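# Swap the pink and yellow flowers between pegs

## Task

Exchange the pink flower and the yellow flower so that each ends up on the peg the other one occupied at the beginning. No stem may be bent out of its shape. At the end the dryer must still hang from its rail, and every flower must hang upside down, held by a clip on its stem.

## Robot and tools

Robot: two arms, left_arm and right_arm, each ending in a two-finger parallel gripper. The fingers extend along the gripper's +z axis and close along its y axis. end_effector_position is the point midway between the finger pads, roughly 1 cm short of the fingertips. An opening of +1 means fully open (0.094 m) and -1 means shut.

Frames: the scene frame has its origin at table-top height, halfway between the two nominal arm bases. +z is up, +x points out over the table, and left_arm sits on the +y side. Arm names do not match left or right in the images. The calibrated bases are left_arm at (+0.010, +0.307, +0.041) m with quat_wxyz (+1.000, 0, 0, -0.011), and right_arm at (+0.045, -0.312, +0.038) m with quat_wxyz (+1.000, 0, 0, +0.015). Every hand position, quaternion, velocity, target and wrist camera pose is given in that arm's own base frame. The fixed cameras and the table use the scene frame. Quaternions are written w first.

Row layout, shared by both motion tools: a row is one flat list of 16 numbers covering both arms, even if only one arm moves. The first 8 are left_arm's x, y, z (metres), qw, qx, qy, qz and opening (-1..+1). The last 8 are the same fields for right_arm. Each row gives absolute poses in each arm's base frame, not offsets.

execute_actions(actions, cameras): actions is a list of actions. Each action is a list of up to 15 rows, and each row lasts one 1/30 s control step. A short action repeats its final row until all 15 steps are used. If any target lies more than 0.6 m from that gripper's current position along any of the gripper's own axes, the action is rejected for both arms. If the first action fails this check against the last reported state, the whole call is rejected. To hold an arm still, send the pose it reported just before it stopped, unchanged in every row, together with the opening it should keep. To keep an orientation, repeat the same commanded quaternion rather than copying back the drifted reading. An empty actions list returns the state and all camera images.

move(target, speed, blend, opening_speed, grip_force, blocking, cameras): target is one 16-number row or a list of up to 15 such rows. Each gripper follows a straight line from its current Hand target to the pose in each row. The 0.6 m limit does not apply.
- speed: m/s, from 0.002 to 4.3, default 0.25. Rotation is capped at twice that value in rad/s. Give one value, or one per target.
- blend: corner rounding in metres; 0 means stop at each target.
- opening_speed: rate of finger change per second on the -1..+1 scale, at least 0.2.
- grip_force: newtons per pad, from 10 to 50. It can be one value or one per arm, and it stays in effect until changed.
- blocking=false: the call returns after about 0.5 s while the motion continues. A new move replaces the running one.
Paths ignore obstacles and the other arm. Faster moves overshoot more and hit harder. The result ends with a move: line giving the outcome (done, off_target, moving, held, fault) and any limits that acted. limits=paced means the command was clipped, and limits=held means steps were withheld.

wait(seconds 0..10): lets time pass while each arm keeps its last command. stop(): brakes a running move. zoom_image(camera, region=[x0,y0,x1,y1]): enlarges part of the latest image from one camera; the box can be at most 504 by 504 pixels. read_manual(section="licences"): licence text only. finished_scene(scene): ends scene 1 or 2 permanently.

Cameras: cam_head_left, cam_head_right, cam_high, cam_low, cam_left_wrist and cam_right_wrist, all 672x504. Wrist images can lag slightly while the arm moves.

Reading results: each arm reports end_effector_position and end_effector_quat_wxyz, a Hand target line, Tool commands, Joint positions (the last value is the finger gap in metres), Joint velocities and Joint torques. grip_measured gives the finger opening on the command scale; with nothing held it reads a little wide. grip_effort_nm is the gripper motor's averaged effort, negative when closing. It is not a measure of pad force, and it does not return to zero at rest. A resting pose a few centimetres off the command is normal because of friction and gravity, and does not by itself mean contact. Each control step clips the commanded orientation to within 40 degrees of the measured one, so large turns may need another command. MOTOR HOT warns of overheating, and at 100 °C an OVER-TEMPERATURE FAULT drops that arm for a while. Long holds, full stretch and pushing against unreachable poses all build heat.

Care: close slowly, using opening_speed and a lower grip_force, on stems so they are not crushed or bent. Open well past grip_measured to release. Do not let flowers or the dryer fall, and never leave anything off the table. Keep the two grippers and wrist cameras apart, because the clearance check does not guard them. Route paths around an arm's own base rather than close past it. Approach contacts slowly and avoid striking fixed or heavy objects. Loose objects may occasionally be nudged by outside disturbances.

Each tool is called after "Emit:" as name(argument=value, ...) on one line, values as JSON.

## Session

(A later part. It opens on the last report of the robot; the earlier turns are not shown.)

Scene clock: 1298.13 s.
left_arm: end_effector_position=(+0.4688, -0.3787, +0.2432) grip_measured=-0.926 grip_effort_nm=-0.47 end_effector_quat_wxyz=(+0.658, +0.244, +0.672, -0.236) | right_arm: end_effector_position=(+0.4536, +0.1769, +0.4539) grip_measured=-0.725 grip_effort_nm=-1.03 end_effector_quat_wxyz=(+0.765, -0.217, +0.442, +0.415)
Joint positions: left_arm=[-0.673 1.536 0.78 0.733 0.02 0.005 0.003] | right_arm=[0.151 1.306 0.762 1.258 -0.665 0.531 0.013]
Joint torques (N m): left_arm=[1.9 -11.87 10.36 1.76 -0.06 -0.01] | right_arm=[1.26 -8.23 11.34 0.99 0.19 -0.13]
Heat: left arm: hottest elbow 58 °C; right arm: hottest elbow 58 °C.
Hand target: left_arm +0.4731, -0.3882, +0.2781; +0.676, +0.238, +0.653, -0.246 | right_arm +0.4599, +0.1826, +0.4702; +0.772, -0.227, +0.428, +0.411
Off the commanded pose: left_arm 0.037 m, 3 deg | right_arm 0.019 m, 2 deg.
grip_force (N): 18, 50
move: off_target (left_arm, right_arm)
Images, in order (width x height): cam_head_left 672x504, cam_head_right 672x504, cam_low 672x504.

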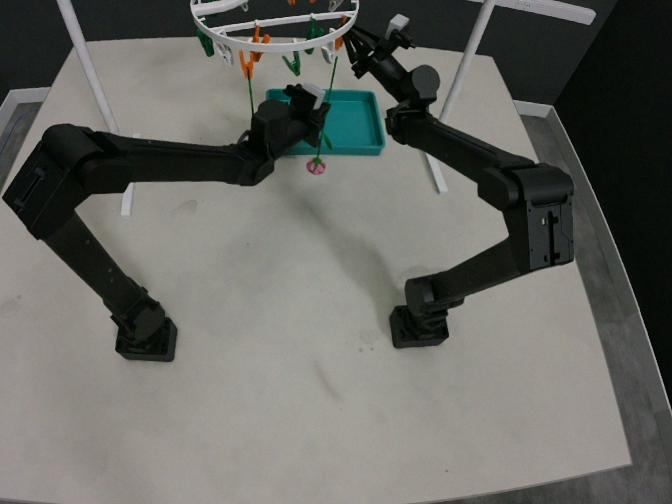

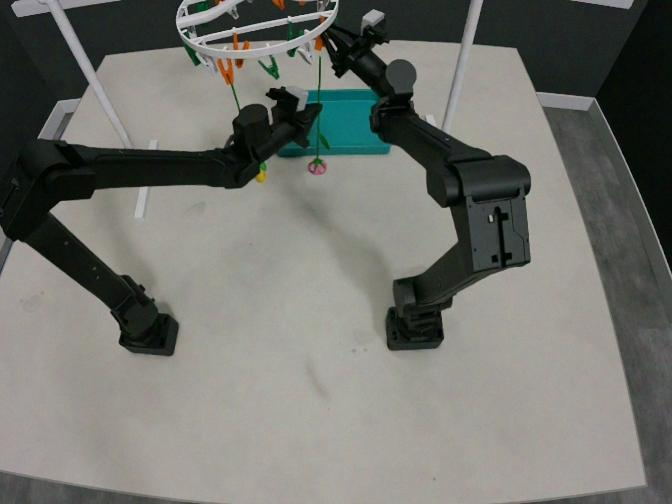

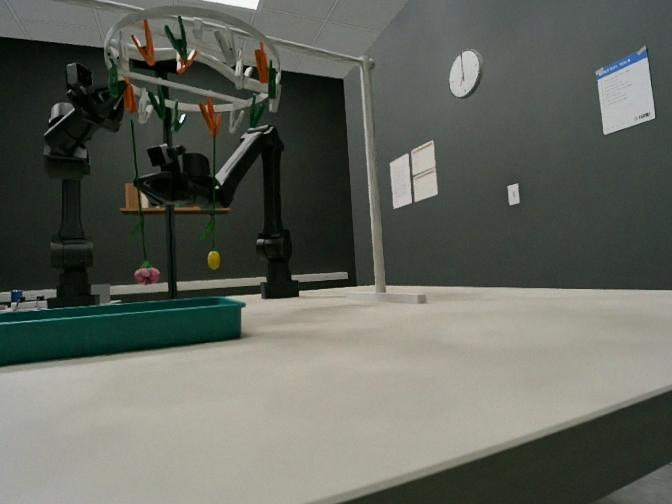

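Emit:
move(target=[[0.4815, -0.3945, 0.28, 0.6759, 0.2376, 0.6528, -0.246, -0.97, 0.461, 0.183, 0.4705, 0.7722, -0.2276, 0.428, 0.4106, -0.76]], speed=0.04, cameras=["cam_low", "cam_head_left", "cam_head_right", "cam_high"])

Emit:
zoom_image(camera="cam_low", region=[115, 85, 145, 125])

Emit:
zoom_image(camera="cam_head_left", region=[320, 30, 360, 80])

Emit:
zoom_image(camera="cam_head_right", region=[300, 30, 340, 80])

Emit:
zoom_image(camera="cam_high", region=[255, 220, 300, 290])

Scene clock: 1369.20 s.
left_arm: end_effector_position=(+0.4735, -0.3824, +0.2536) grip_measured=-0.926 grip_effort_nm=-0.47 end_effector_quat_wxyz=(+0.663, +0.243, +0.668, -0.237) | right_arm: end_effector_position=(+0.4536, +0.1769, +0.4539) grip_measured=-0.725 grip_effort_nm=-1.03 end_effector_quat_wxyz=(+0.765, -0.217, +0.442, +0.415)
Joint positions: left_arm=[-0.673 1.536 0.803 0.723 0.02 0.005 0.003] | right_arm=[0.151 1.306 0.762 1.258 -0.665 0.531 0.013]
Joint torques (N m): left_arm=[1.96 -10.7 10.71 1.7 -0.03 -0.01] | right_arm=[1.44 -7.88 11.33 0.95 0.19 -0.12]
Heat: left arm: hottest elbow 62 °C; right arm: hottest elbow 60 °C.
Hand target: left_arm +0.4801, -0.3934, +0.2804; +0.676, +0.238, +0.653, -0.246 | right_arm +0.4599, +0.1826, +0.4702; +0.772, -0.227, +0.428, +0.411
Off the commanded pose: left_arm 0.030 m, 3 deg | right_arm 0.019 m, 2 deg.
grip_force (N): 18, 50
move: off_target (left_arm, right_arm)
Images, in order (width x height): cam_head_left 672x504, cam_head_right 672x504, cam_high 672x504, cam_low 672x504.

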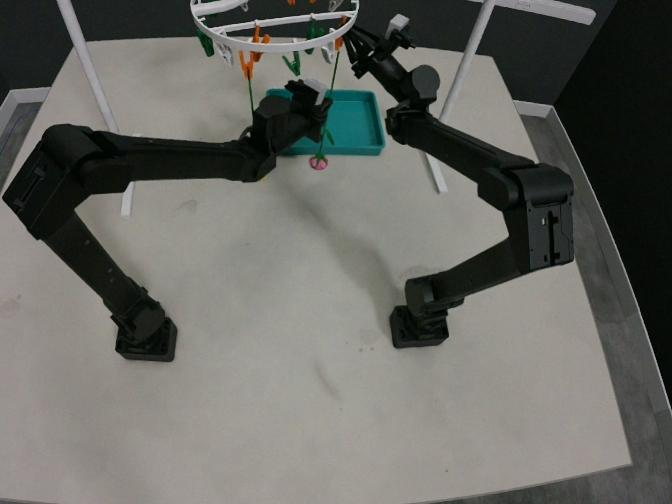

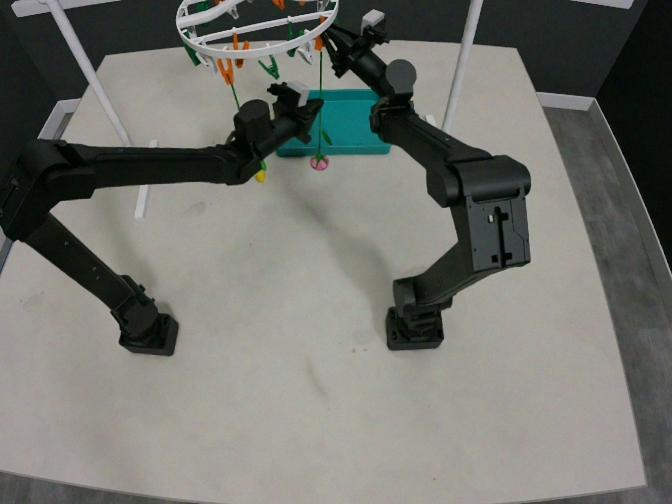

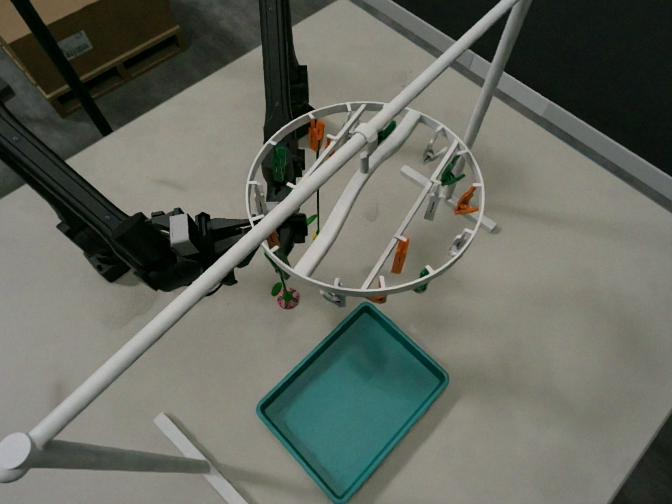

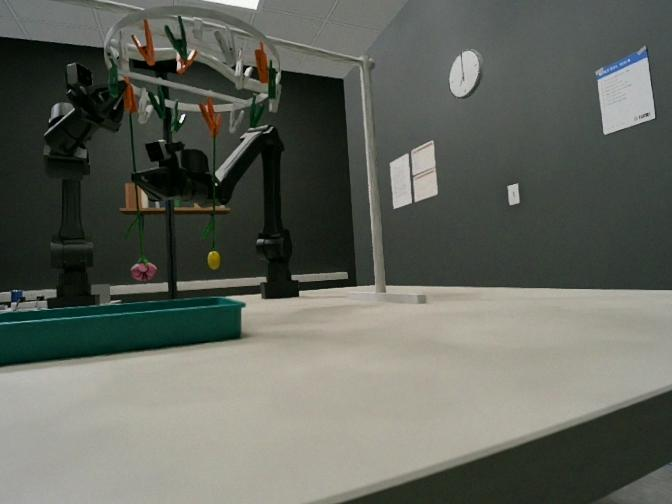

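Scaled by 12.600 from the camera's 672x504 image, which has a finer 960x720 frame.

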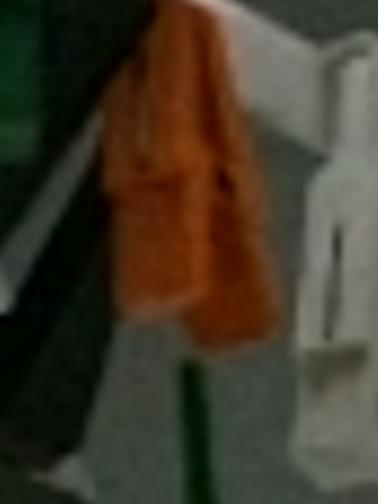

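Scaled by 10.080 from the camera's 672x504 image, which has a finer 960x720 frame.

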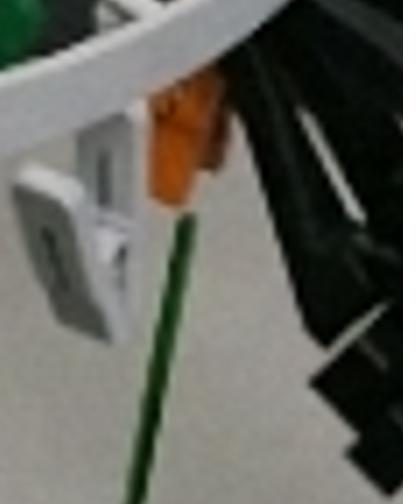

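Scaled by 10.080 from the camera's 672x504 image, which has a finer 960x720 frame.

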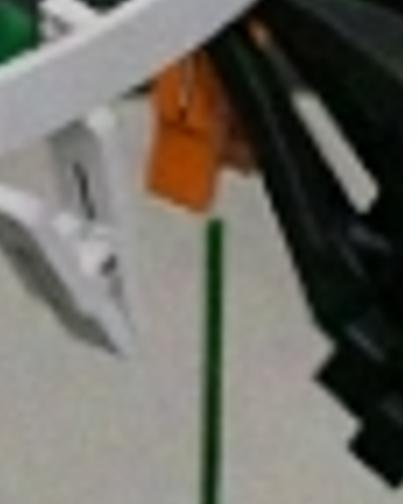

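Scaled by 7.200 from the camera's 672x504 image, which has a finer 960x720 frame.

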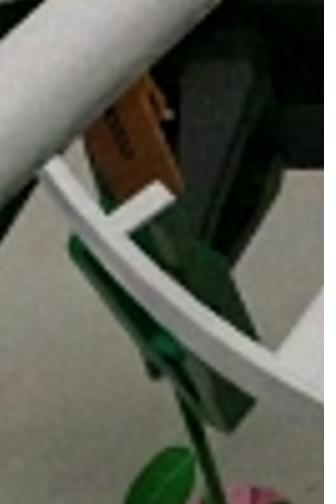

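Emit:
move(target=[[0.4815, -0.3945, 0.293, 0.6759, 0.2376, 0.6528, -0.246, -0.97, 0.461, 0.183, 0.4705, 0.7722, -0.2276, 0.428, 0.4106, -0.76]], speed=0.04, cameras=["cam_low", "cam_head_left", "cam_head_right", "cam_high"])

Emit:
zoom_image(camera="cam_low", region=[115, 85, 145, 125])

Emit:
zoom_image(camera="cam_head_left", region=[320, 30, 360, 80])

Emit:
zoom_image(camera="cam_head_right", region=[300, 30, 340, 80])

Scene clock: 1375.20 s.
left_arm: end_effector_position=(+0.4751, -0.3837, +0.2570) grip_measured=-0.926 grip_effort_nm=-0.47 end_effector_quat_wxyz=(+0.658, +0.244, +0.673, -0.236) | right_arm: end_effector_position=(+0.4536, +0.1769, +0.4539) grip_measured=-0.725 grip_effort_nm=-1.03 end_effector_quat_wxyz=(+0.765, -0.217, +0.442, +0.415)
Joint positions: left_arm=[-0.673 1.526 0.817 0.685 0.02 0.005 0.003] | right_arm=[0.151 1.306 0.762 1.258 -0.665 0.531 0.013]
Joint torques (N m): left_arm=[2.02 -11.81 10.86 1.73 -0.03 -0.02] | right_arm=[1.26 -8.47 11.41 0.98 0.2 -0.11]
Heat: left arm: hottest elbow 62 °C; right arm: hottest elbow 60 °C.
Hand target: left_arm +0.4798, -0.3931, +0.2932; +0.676, +0.238, +0.653, -0.246 | right_arm +0.4599, +0.1826, +0.4702; +0.772, -0.227, +0.428, +0.411
Off the commanded pose: left_arm 0.038 m, 3 deg | right_arm 0.019 m, 2 deg.
grip_force (N): 18, 50
move: off_target (left_arm, right_arm)
Images, in order (width x height): cam_head_left 672x504, cam_head_right 672x504, cam_high 672x504, cam_low 672x504.

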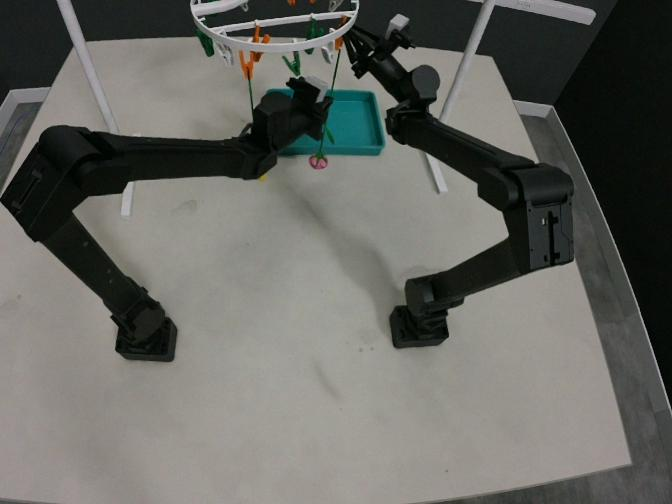

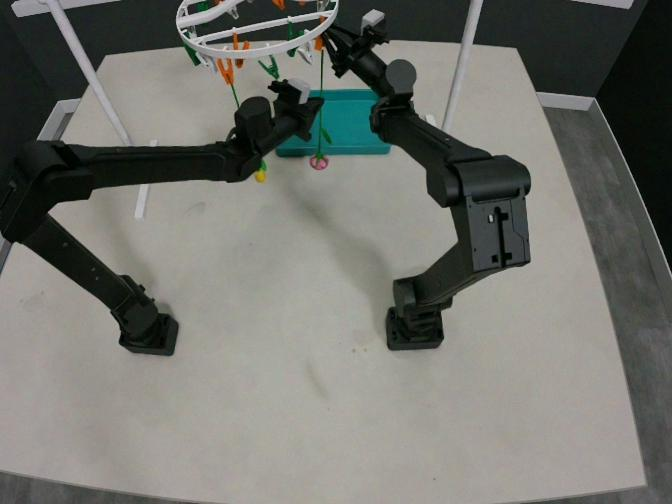

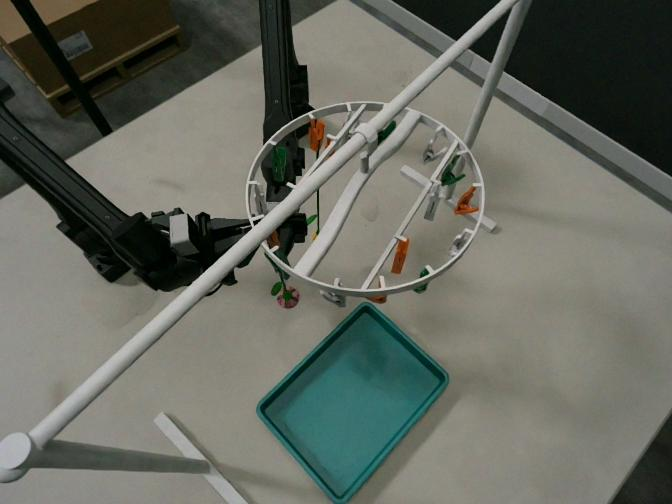

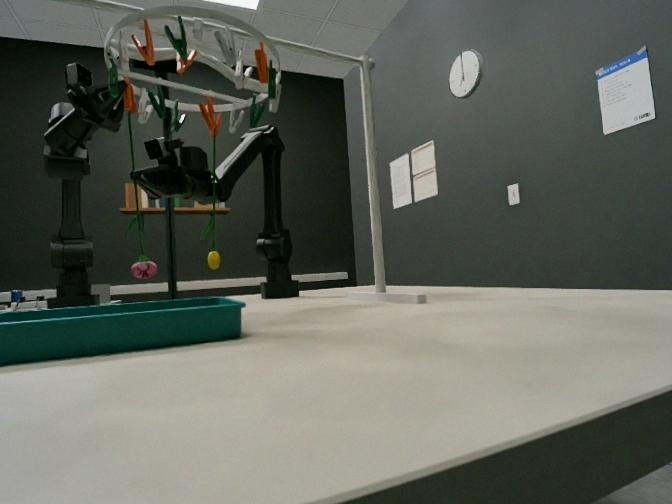

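Scaled by 12.600 from the camera's 672x504 image, which has a finer 960x720 frame.

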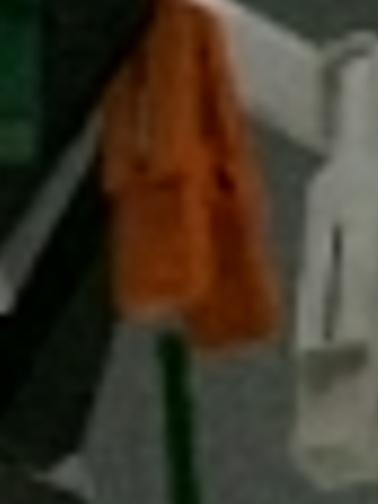

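Scaled by 10.080 from the camera's 672x504 image, which has a finer 960x720 frame.

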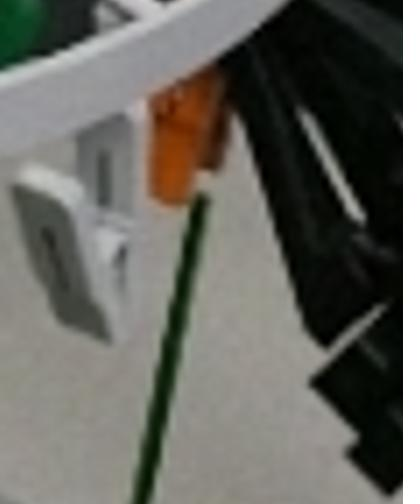

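Scaled by 10.080 from the camera's 672x504 image, which has a finer 960x720 frame.

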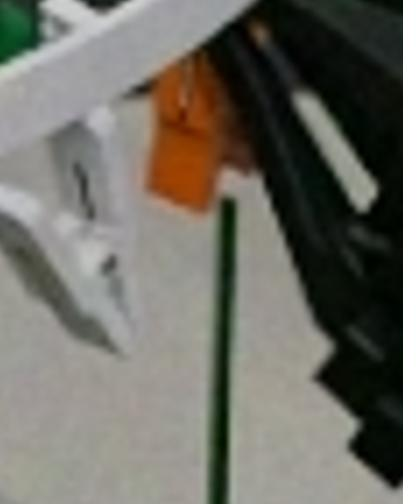

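Emit:
move(target=[[0.4815, -0.3945, 0.262, 0.6759, 0.2376, 0.6528, -0.246, -0.97, 0.461, 0.183, 0.4705, 0.7722, -0.2276, 0.428, 0.4106, -0.76], [0.4886, -0.3852, 0.272, 0.6759, 0.2376, 0.6528, -0.246, -0.97, 0.461, 0.183, 0.4705, 0.7722, -0.2276, 0.428, 0.4106, -0.76], [0.4886, -0.3852, 0.29, 0.6759, 0.2376, 0.6528, -0.246, -0.97, 0.461, 0.183, 0.4705, 0.7722, -0.2276, 0.428, 0.4106, -0.76]], speed=0.05, cameras=["cam_low", "cam_head_left", "cam_head_right"])

Emit:
zoom_image(camera="cam_low", region=[115, 85, 145, 125])

Emit:
zoom_image(camera="cam_head_left", region=[320, 30, 360, 80])

Emit:
zoom_image(camera="cam_head_right", region=[300, 30, 340, 80])

Scene clock: 1385.10 s.
left_arm: end_effector_position=(+0.4764, -0.3829, +0.2565) grip_measured=-0.926 grip_effort_nm=-0.47 end_effector_quat_wxyz=(+0.657, +0.248, +0.670, -0.240) | right_arm: end_effector_position=(+0.4536, +0.1769, +0.4539) grip_measured=-0.725 grip_effort_nm=-1.03 end_effector_quat_wxyz=(+0.765, -0.217, +0.442, +0.415)
Joint positions: left_arm=[-0.665 1.53 0.817 0.693 0.041 0.005 0.003] | right_arm=[0.151 1.306 0.762 1.258 -0.665 0.531 0.013]
Joint torques (N m): left_arm=[3.25 -11.75 10.62 1.66 0.14 -0.02] | right_arm=[1.49 -8.06 11.37 1.01 0.2 -0.12]
Heat: left arm: hottest elbow 59 °C; right arm: hottest elbow 60 °C.
Hand target: left_arm +0.4871, -0.3841, +0.2902; +0.676, +0.238, +0.653, -0.246 | right_arm +0.4599, +0.1826, +0.4702; +0.772, -0.227, +0.428, +0.411
Off the commanded pose: left_arm 0.036 m, 3 deg | right_arm 0.019 m, 2 deg.
grip_force (N): 18, 50
move: off_target (left_arm, right_arm)
Images, in order (width x height): cam_head_left 672x504, cam_head_right 672x504, cam_low 672x504.

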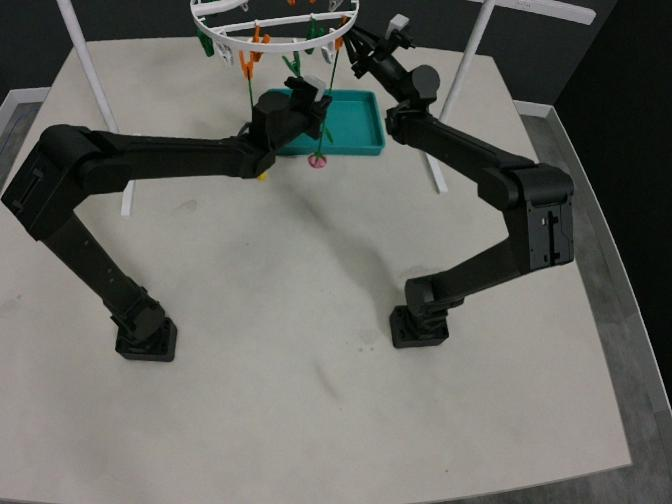

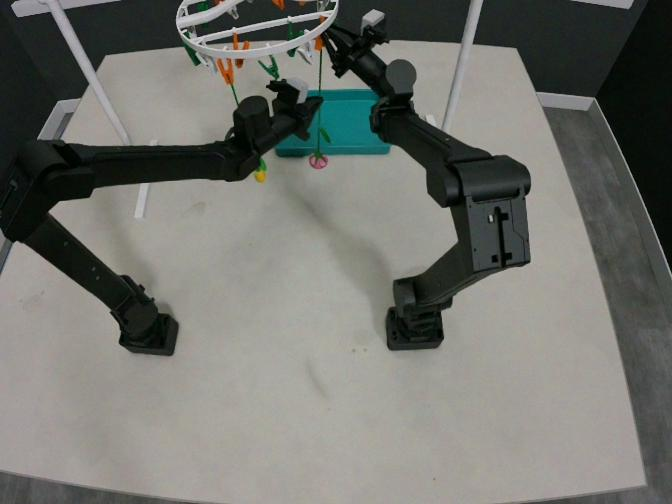

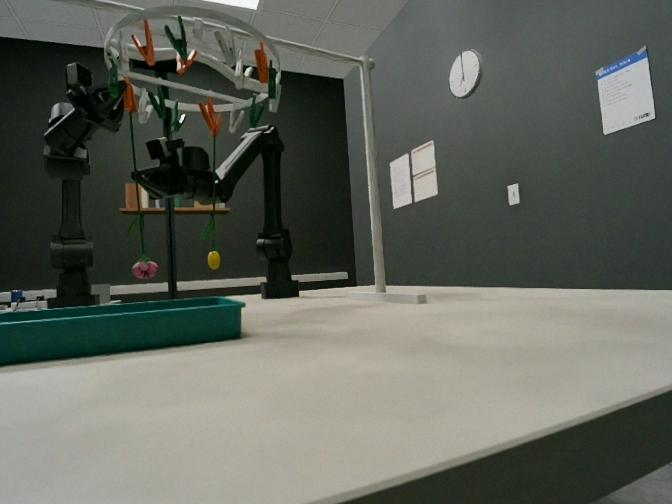

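Scaled by 12.600 from the camera's 672x504 image, which has a finer 960x720 frame.

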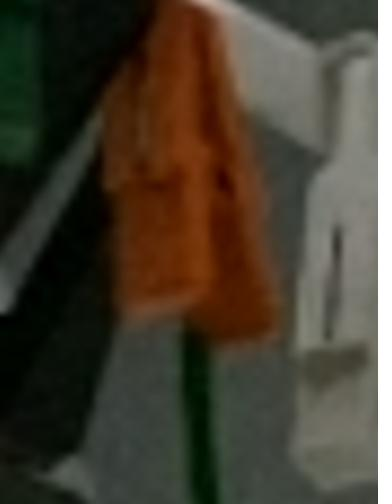

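Scaled by 10.080 from the camera's 672x504 image, which has a finer 960x720 frame.

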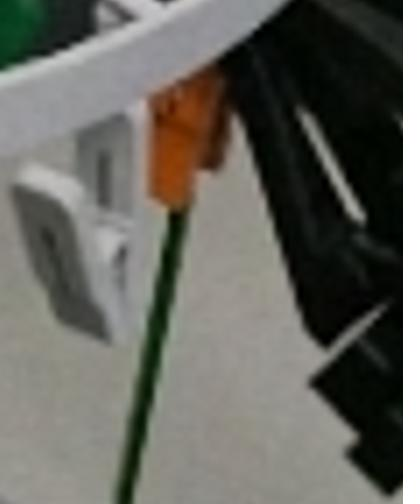

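Scaled by 10.080 from the camera's 672x504 image, which has a finer 960x720 frame.

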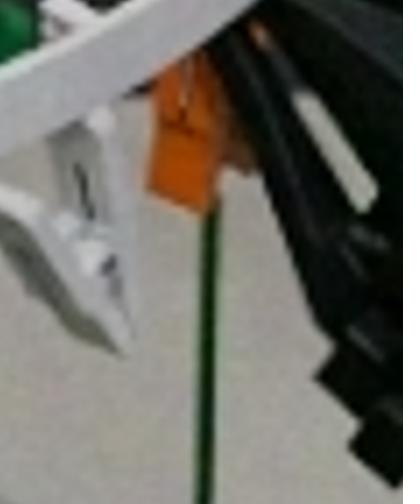

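Emit:
move(target=[[0.4886, -0.3852, 0.302, 0.6759, 0.2376, 0.6528, -0.246, -0.97, 0.461, 0.183, 0.4705, 0.7722, -0.2276, 0.428, 0.4106, -0.76]], speed=0.04, cameras=["cam_low", "cam_head_left", "cam_head_right", "cam_high"])

Emit:
zoom_image(camera="cam_low", region=[115, 85, 145, 125])

Emit:
zoom_image(camera="cam_head_left", region=[320, 30, 360, 80])

Emit:
zoom_image(camera="cam_head_right", region=[300, 30, 340, 80])

Emit:
zoom_image(camera="cam_high", region=[255, 220, 300, 290])

Scene clock: 1390.30 s.
left_arm: end_effector_position=(+0.4760, -0.3825, +0.2640) grip_measured=-0.926 grip_effort_nm=-0.47 end_effector_quat_wxyz=(+0.655, +0.249, +0.672, -0.240) | right_arm: end_effector_position=(+0.4536, +0.1769, +0.4539) grip_measured=-0.725 grip_effort_nm=-1.03 end_effector_quat_wxyz=(+0.765, -0.217, +0.442, +0.415)
Joint positions: left_arm=[-0.665 1.511 0.826 0.658 0.041 0.005 0.003] | right_arm=[0.151 1.306 0.762 1.258 -0.665 0.531 0.013]
Joint torques (N m): left_arm=[3.31 -11.81 11.08 1.7 0.14 -0.02] | right_arm=[1.26 -8.18 11.4 0.95 0.21 -0.12]
Heat: left arm: hottest elbow 58 °C; right arm: hottest elbow 60 °C.
Hand target: left_arm +0.4867, -0.3838, +0.3019; +0.676, +0.238, +0.653, -0.246 | right_arm +0.4599, +0.1826, +0.4702; +0.772, -0.227, +0.428, +0.411
Off the commanded pose: left_arm 0.040 m, 4 deg | right_arm 0.019 m, 2 deg.
grip_force (N): 18, 50
move: off_target (left_arm, right_arm)
Images, in order (width x height): cam_head_left 672x504, cam_head_right 672x504, cam_high 672x504, cam_low 672x504.

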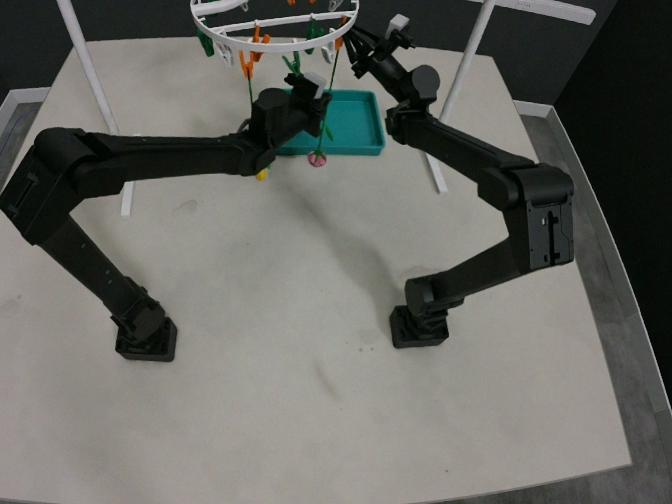

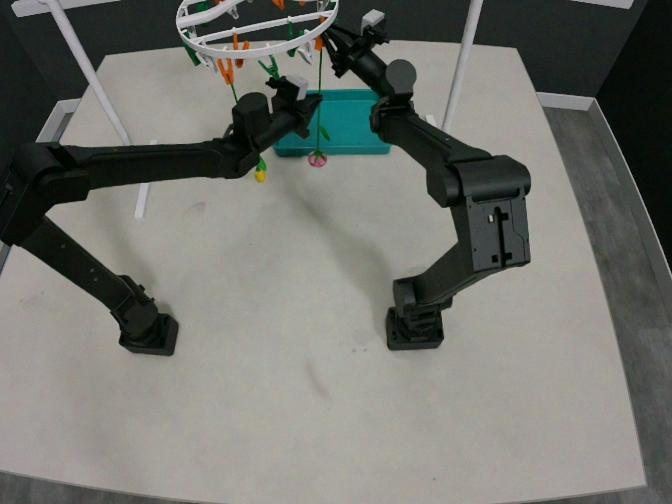

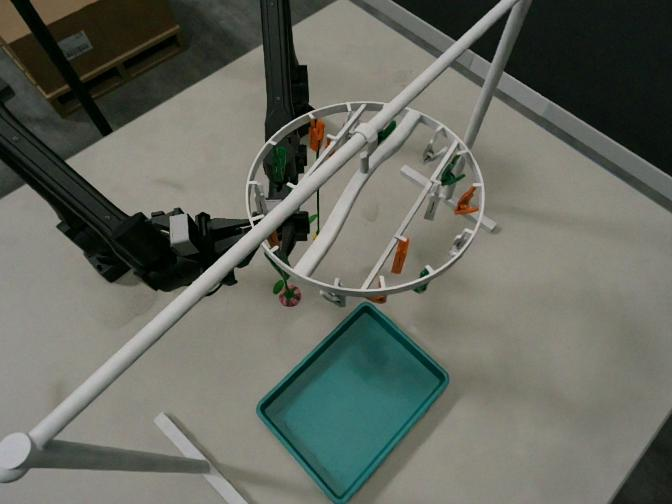

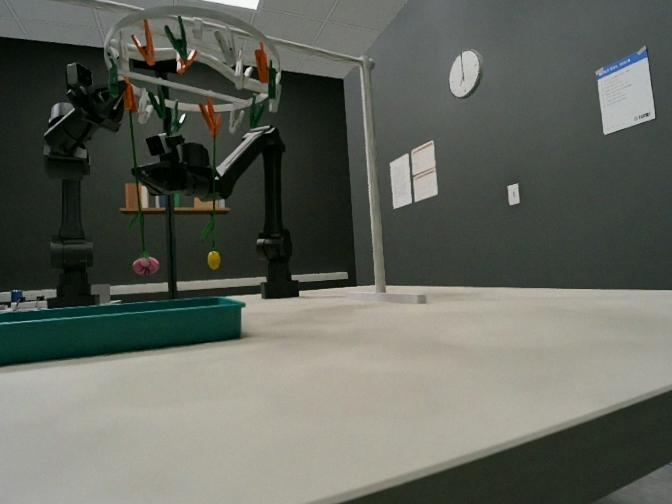

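Scaled by 12.600 from the camera's 672x504 image, which has a finer 960x720 frame.

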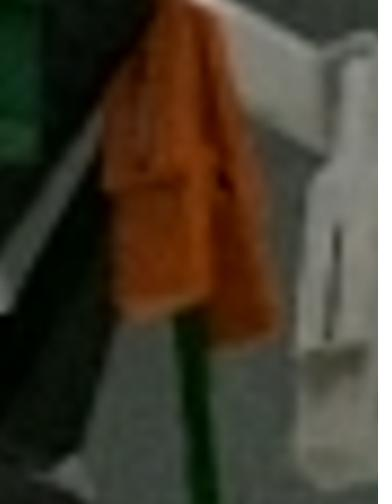

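Scaled by 10.080 from the camera's 672x504 image, which has a finer 960x720 frame.

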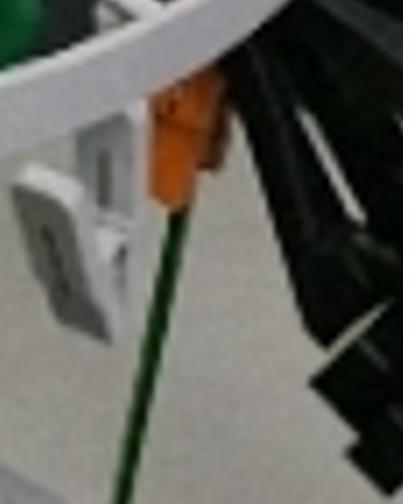

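Scaled by 10.080 from the camera's 672x504 image, which has a finer 960x720 frame.

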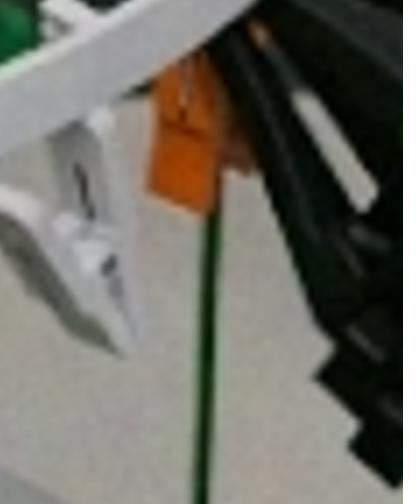

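Scaled by 7.200 from the camera's 672x504 image, which has a finer 960x720 frame.

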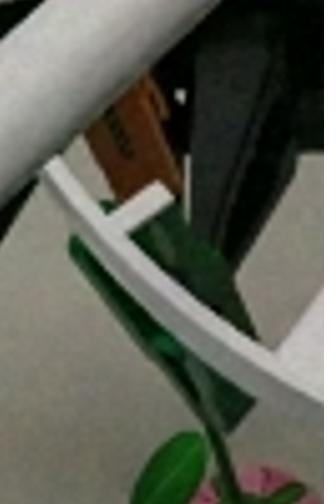

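Emit:
move(target=[[0.4886, -0.3848, 0.327, 0.6759, 0.2376, 0.6528, -0.246, -0.97, 0.461, 0.183, 0.4705, 0.7722, -0.2276, 0.428, 0.4106, -0.76]], speed=0.04, cameras=["cam_low", "cam_head_left", "cam_head_right", "cam_right_wrist"])

Emit:
zoom_image(camera="cam_low", region=[115, 85, 145, 125])

Emit:
zoom_image(camera="cam_head_left", region=[320, 30, 360, 80])

Emit:
zoom_image(camera="cam_head_right", region=[300, 30, 340, 80])

Scene clock: 1395.40 s.
left_arm: end_effector_position=(+0.4750, -0.3813, +0.2749) grip_measured=-0.926 grip_effort_nm=-0.47 end_effector_quat_wxyz=(+0.646, +0.252, +0.681, -0.237) | right_arm: end_effector_position=(+0.4536, +0.1769, +0.4539) grip_measured=-0.726 grip_effort_nm=-1.03 end_effector_quat_wxyz=(+0.765, -0.217, +0.442, +0.415)
Joint positions: left_arm=[-0.664 1.475 0.843 0.578 0.041 0.005 0.003] | right_arm=[0.151 1.306 0.762 1.258 -0.665 0.531 0.013]
Joint torques (N m): left_arm=[3.25 -12.28 12.21 1.95 0.15 -0.02] | right_arm=[1.32 -8.12 11.4 0.95 0.19 -0.11]
Heat: left arm: hottest elbow 60 °C; right arm: hottest elbow 60 °C.
Hand target: left_arm +0.4855, -0.3825, +0.3268; +0.676, +0.238, +0.653, -0.246 | right_arm +0.4599, +0.1827, +0.4702; +0.772, -0.227, +0.428, +0.411
Off the commanded pose: left_arm 0.054 m, 5 deg | right_arm 0.019 m, 2 deg.
grip_force (N): 18, 50
move: off_target (left_arm, right_arm)
camera_calibration:
cam_right_wrist: T_world_to_cam=[[0.827465, -0.560987, -0.0244104, -0.266063], [0.0430808, 0.106769, -0.99335, 0.452701], [0.559863, 0.82091, 0.112515, -0.36144], [0, 0, 0, 1]] pos_world=[0.403012, 0.0991176, 0.483864]
Images, in order (width x height): cam_head_left 672x504, cam_head_right 672x504, cam_low 672x504, cam_right_wrist 672x504.

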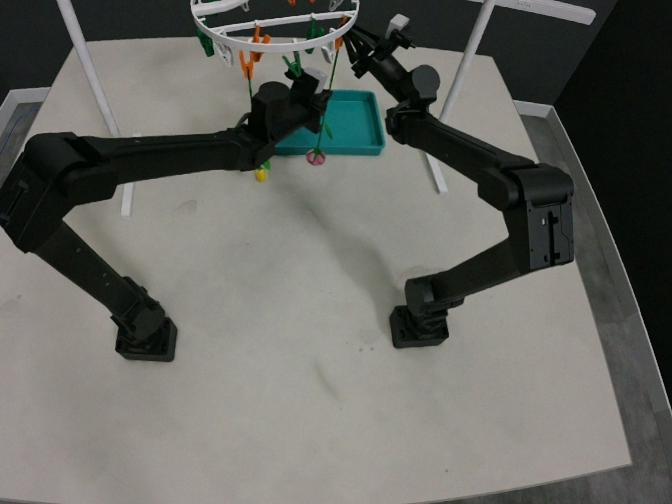

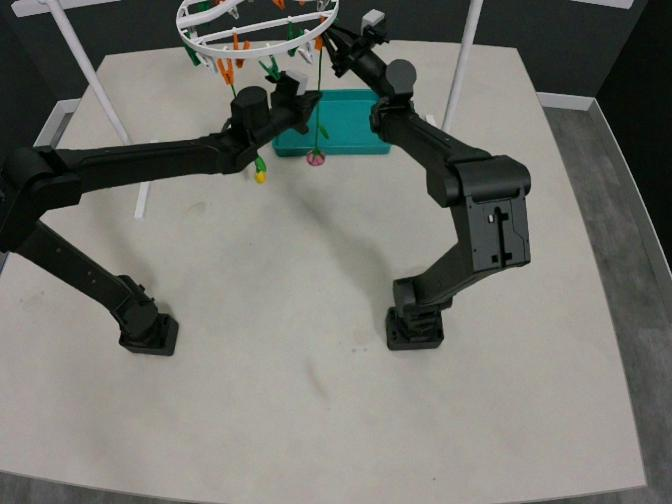

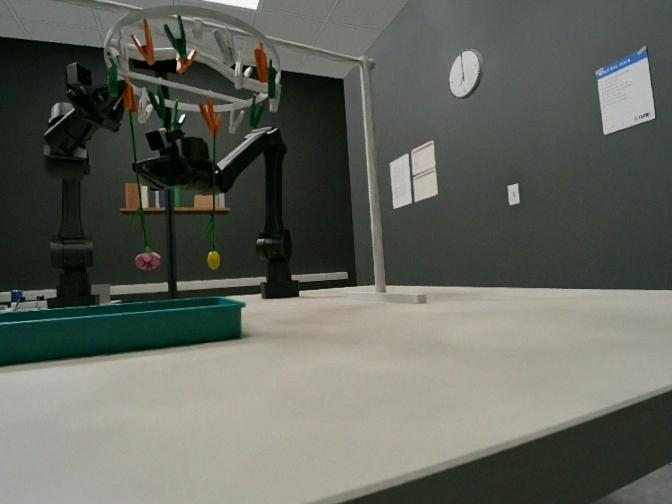

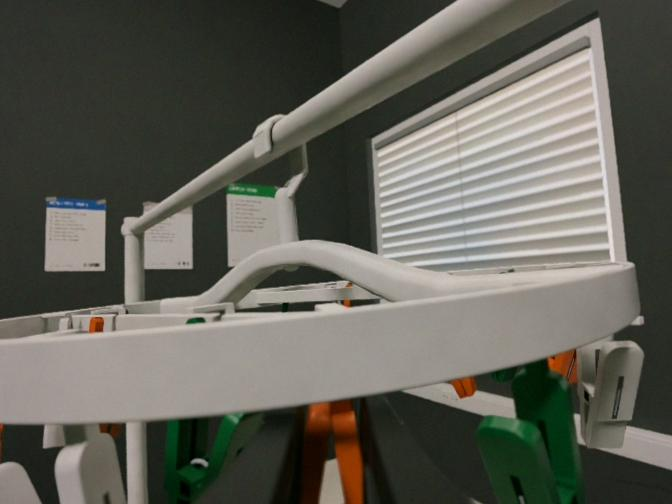

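Scaled by 12.600 from the camera's 672x504 image, which has a finer 960x720 frame.

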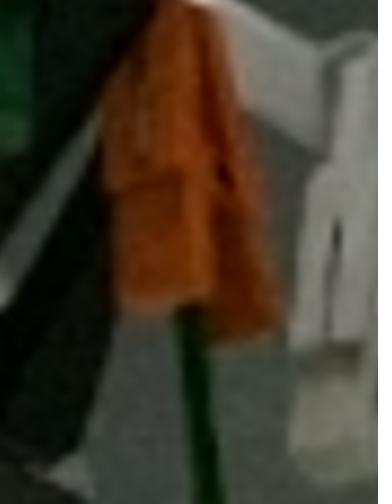

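Scaled by 10.080 from the camera's 672x504 image, which has a finer 960x720 frame.

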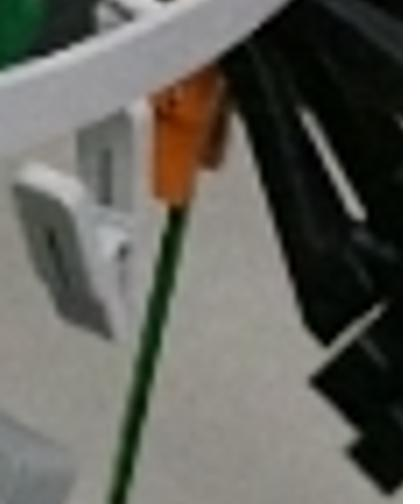

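Scaled by 10.080 from the camera's 672x504 image, which has a finer 960x720 frame.

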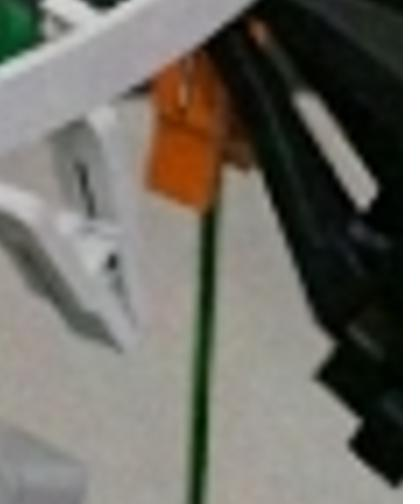

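Emit:
move(target=[[0.4886, -0.3848, 0.325, 0.6759, 0.2376, 0.6528, -0.246, -0.97, 0.461, 0.183, 0.4705, 0.7722, -0.2276, 0.428, 0.4106, 0.02]], speed=0.04, opening_speed=0.4, cameras=["cam_low", "cam_head_left", "cam_head_right", "cam_right_wrist", "cam_high"])

Emit:
zoom_image(camera="cam_low", region=[110, 75, 150, 125])

Emit:
zoom_image(camera="cam_head_left", region=[320, 20, 360, 80])

Emit:
zoom_image(camera="cam_head_right", region=[300, 20, 340, 80])

Scene clock: 1401.40 s.
left_arm: end_effector_position=(+0.4763, -0.3824, +0.2816) grip_measured=-0.926 grip_effort_nm=-0.47 end_effector_quat_wxyz=(+0.650, +0.250, +0.677, -0.238) | right_arm: end_effector_position=(+0.4537, +0.1769, +0.4544) grip_measured=+0.018 grip_effort_nm=0.08 end_effector_quat_wxyz=(+0.765, -0.217, +0.442, +0.415)
Joint positions: left_arm=[-0.664 1.472 0.852 0.578 0.042 0.005 0.003] | right_arm=[0.151 1.306 0.763 1.258 -0.665 0.531 0.048]
Joint torques (N m): left_arm=[3.25 -11.63 11.59 2.25 0.13 -0.02] | right_arm=[1.26 -8.06 11.28 0.96 0.2 -0.14]
Heat: left arm: hottest elbow 61 °C; right arm: hottest elbow 60 °C.
Hand target: left_arm +0.4863, -0.3831, +0.3249; +0.676, +0.238, +0.653, -0.246 | right_arm +0.4600, +0.1827, +0.4701; +0.772, -0.227, +0.428, +0.411
Off the commanded pose: left_arm 0.045 m, 4 deg | right_arm 0.019 m, 2 deg.
grip_force (N): 18, 50
move: off_target (left_arm, right_arm)
camera_calibration:
cam_right_wrist: T_world_to_cam=[[0.827456, -0.561033, -0.0236149, -0.266428], [0.0441864, 0.106979, -0.993279, 0.452699], [0.559789, 0.820852, 0.11331, -0.361846], [0, 0, 0, 1]] pos_world=[0.403012, 0.0991175, 0.484365]
Images, in order (width x height): cam_head_left 672x504, cam_head_right 672x504, cam_high 672x504, cam_low 672x504, cam_right_wrist 672x504.

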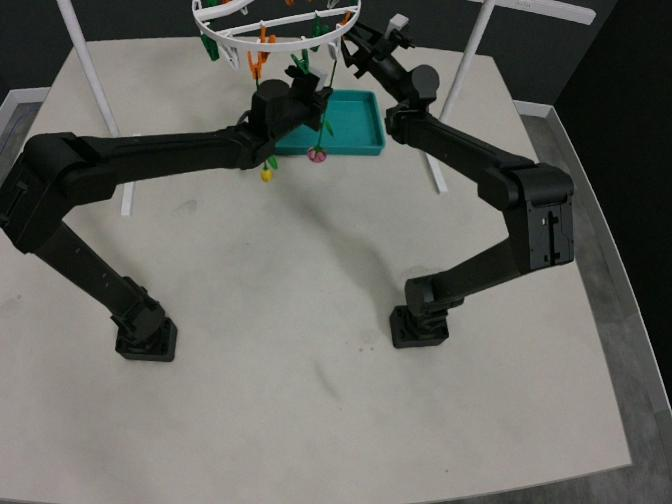

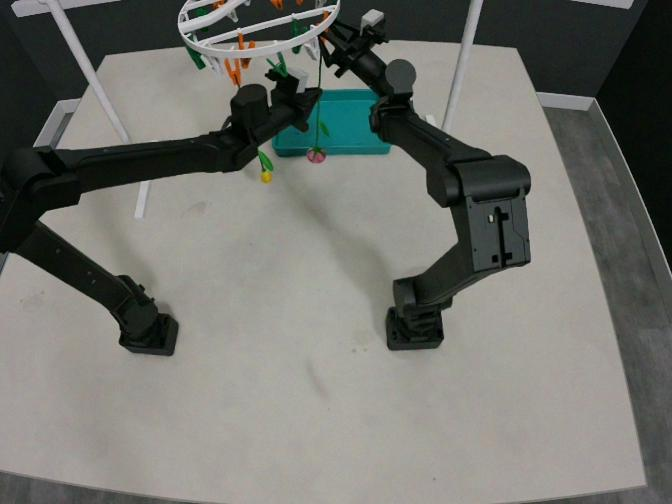

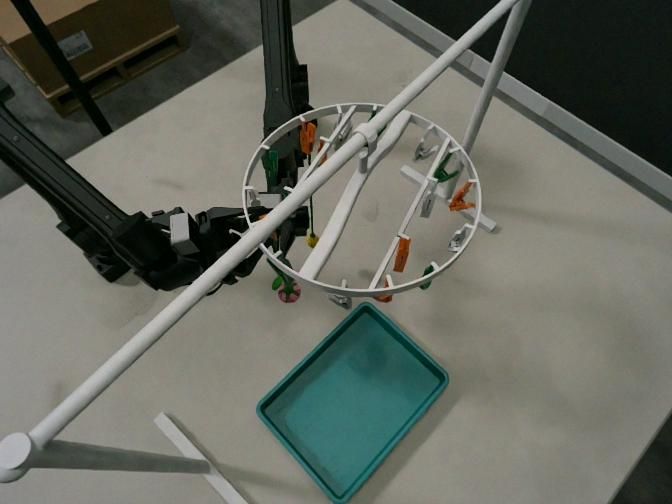

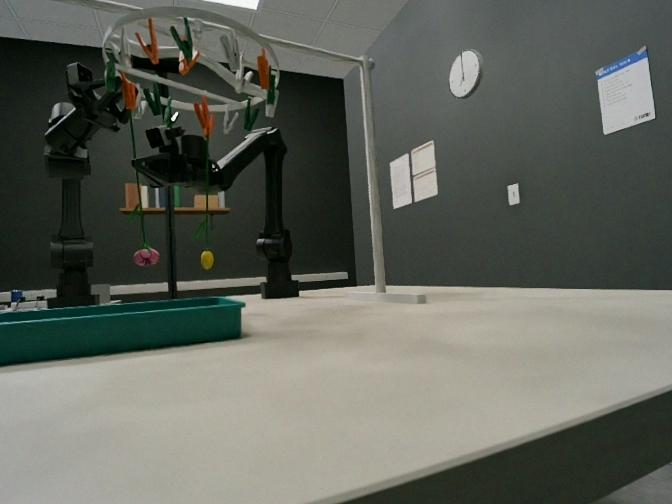

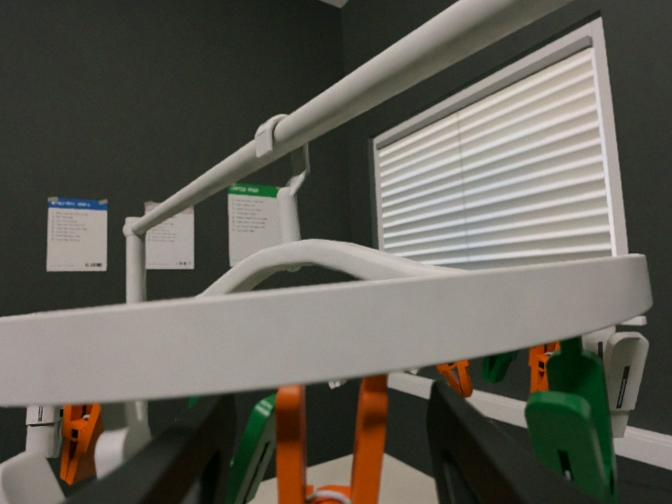

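Scaled by 10.080 from the camera's 672x504 image, which has a finer 960x720 frame.

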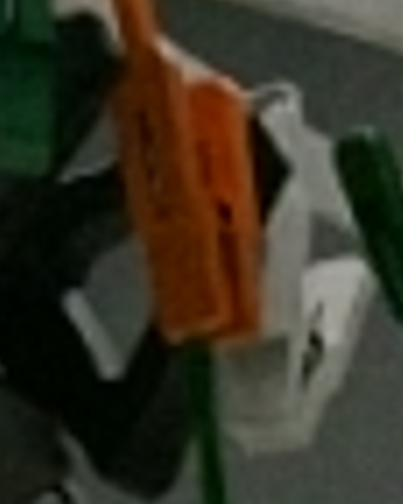

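Scaled by 8.400 from the camera's 672x504 image, which has a finer 960x720 frame.

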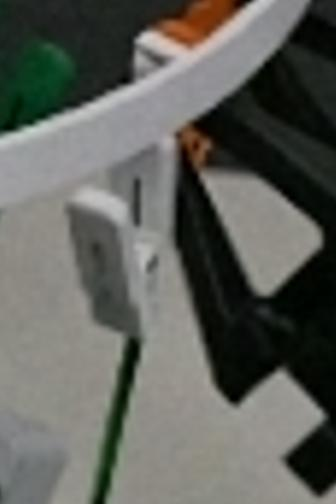

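Scaled by 8.400 from the camera's 672x504 image, which has a finer 960x720 frame.

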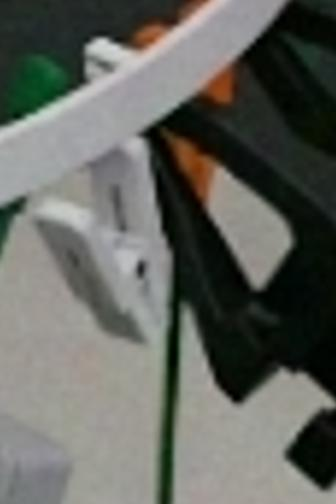

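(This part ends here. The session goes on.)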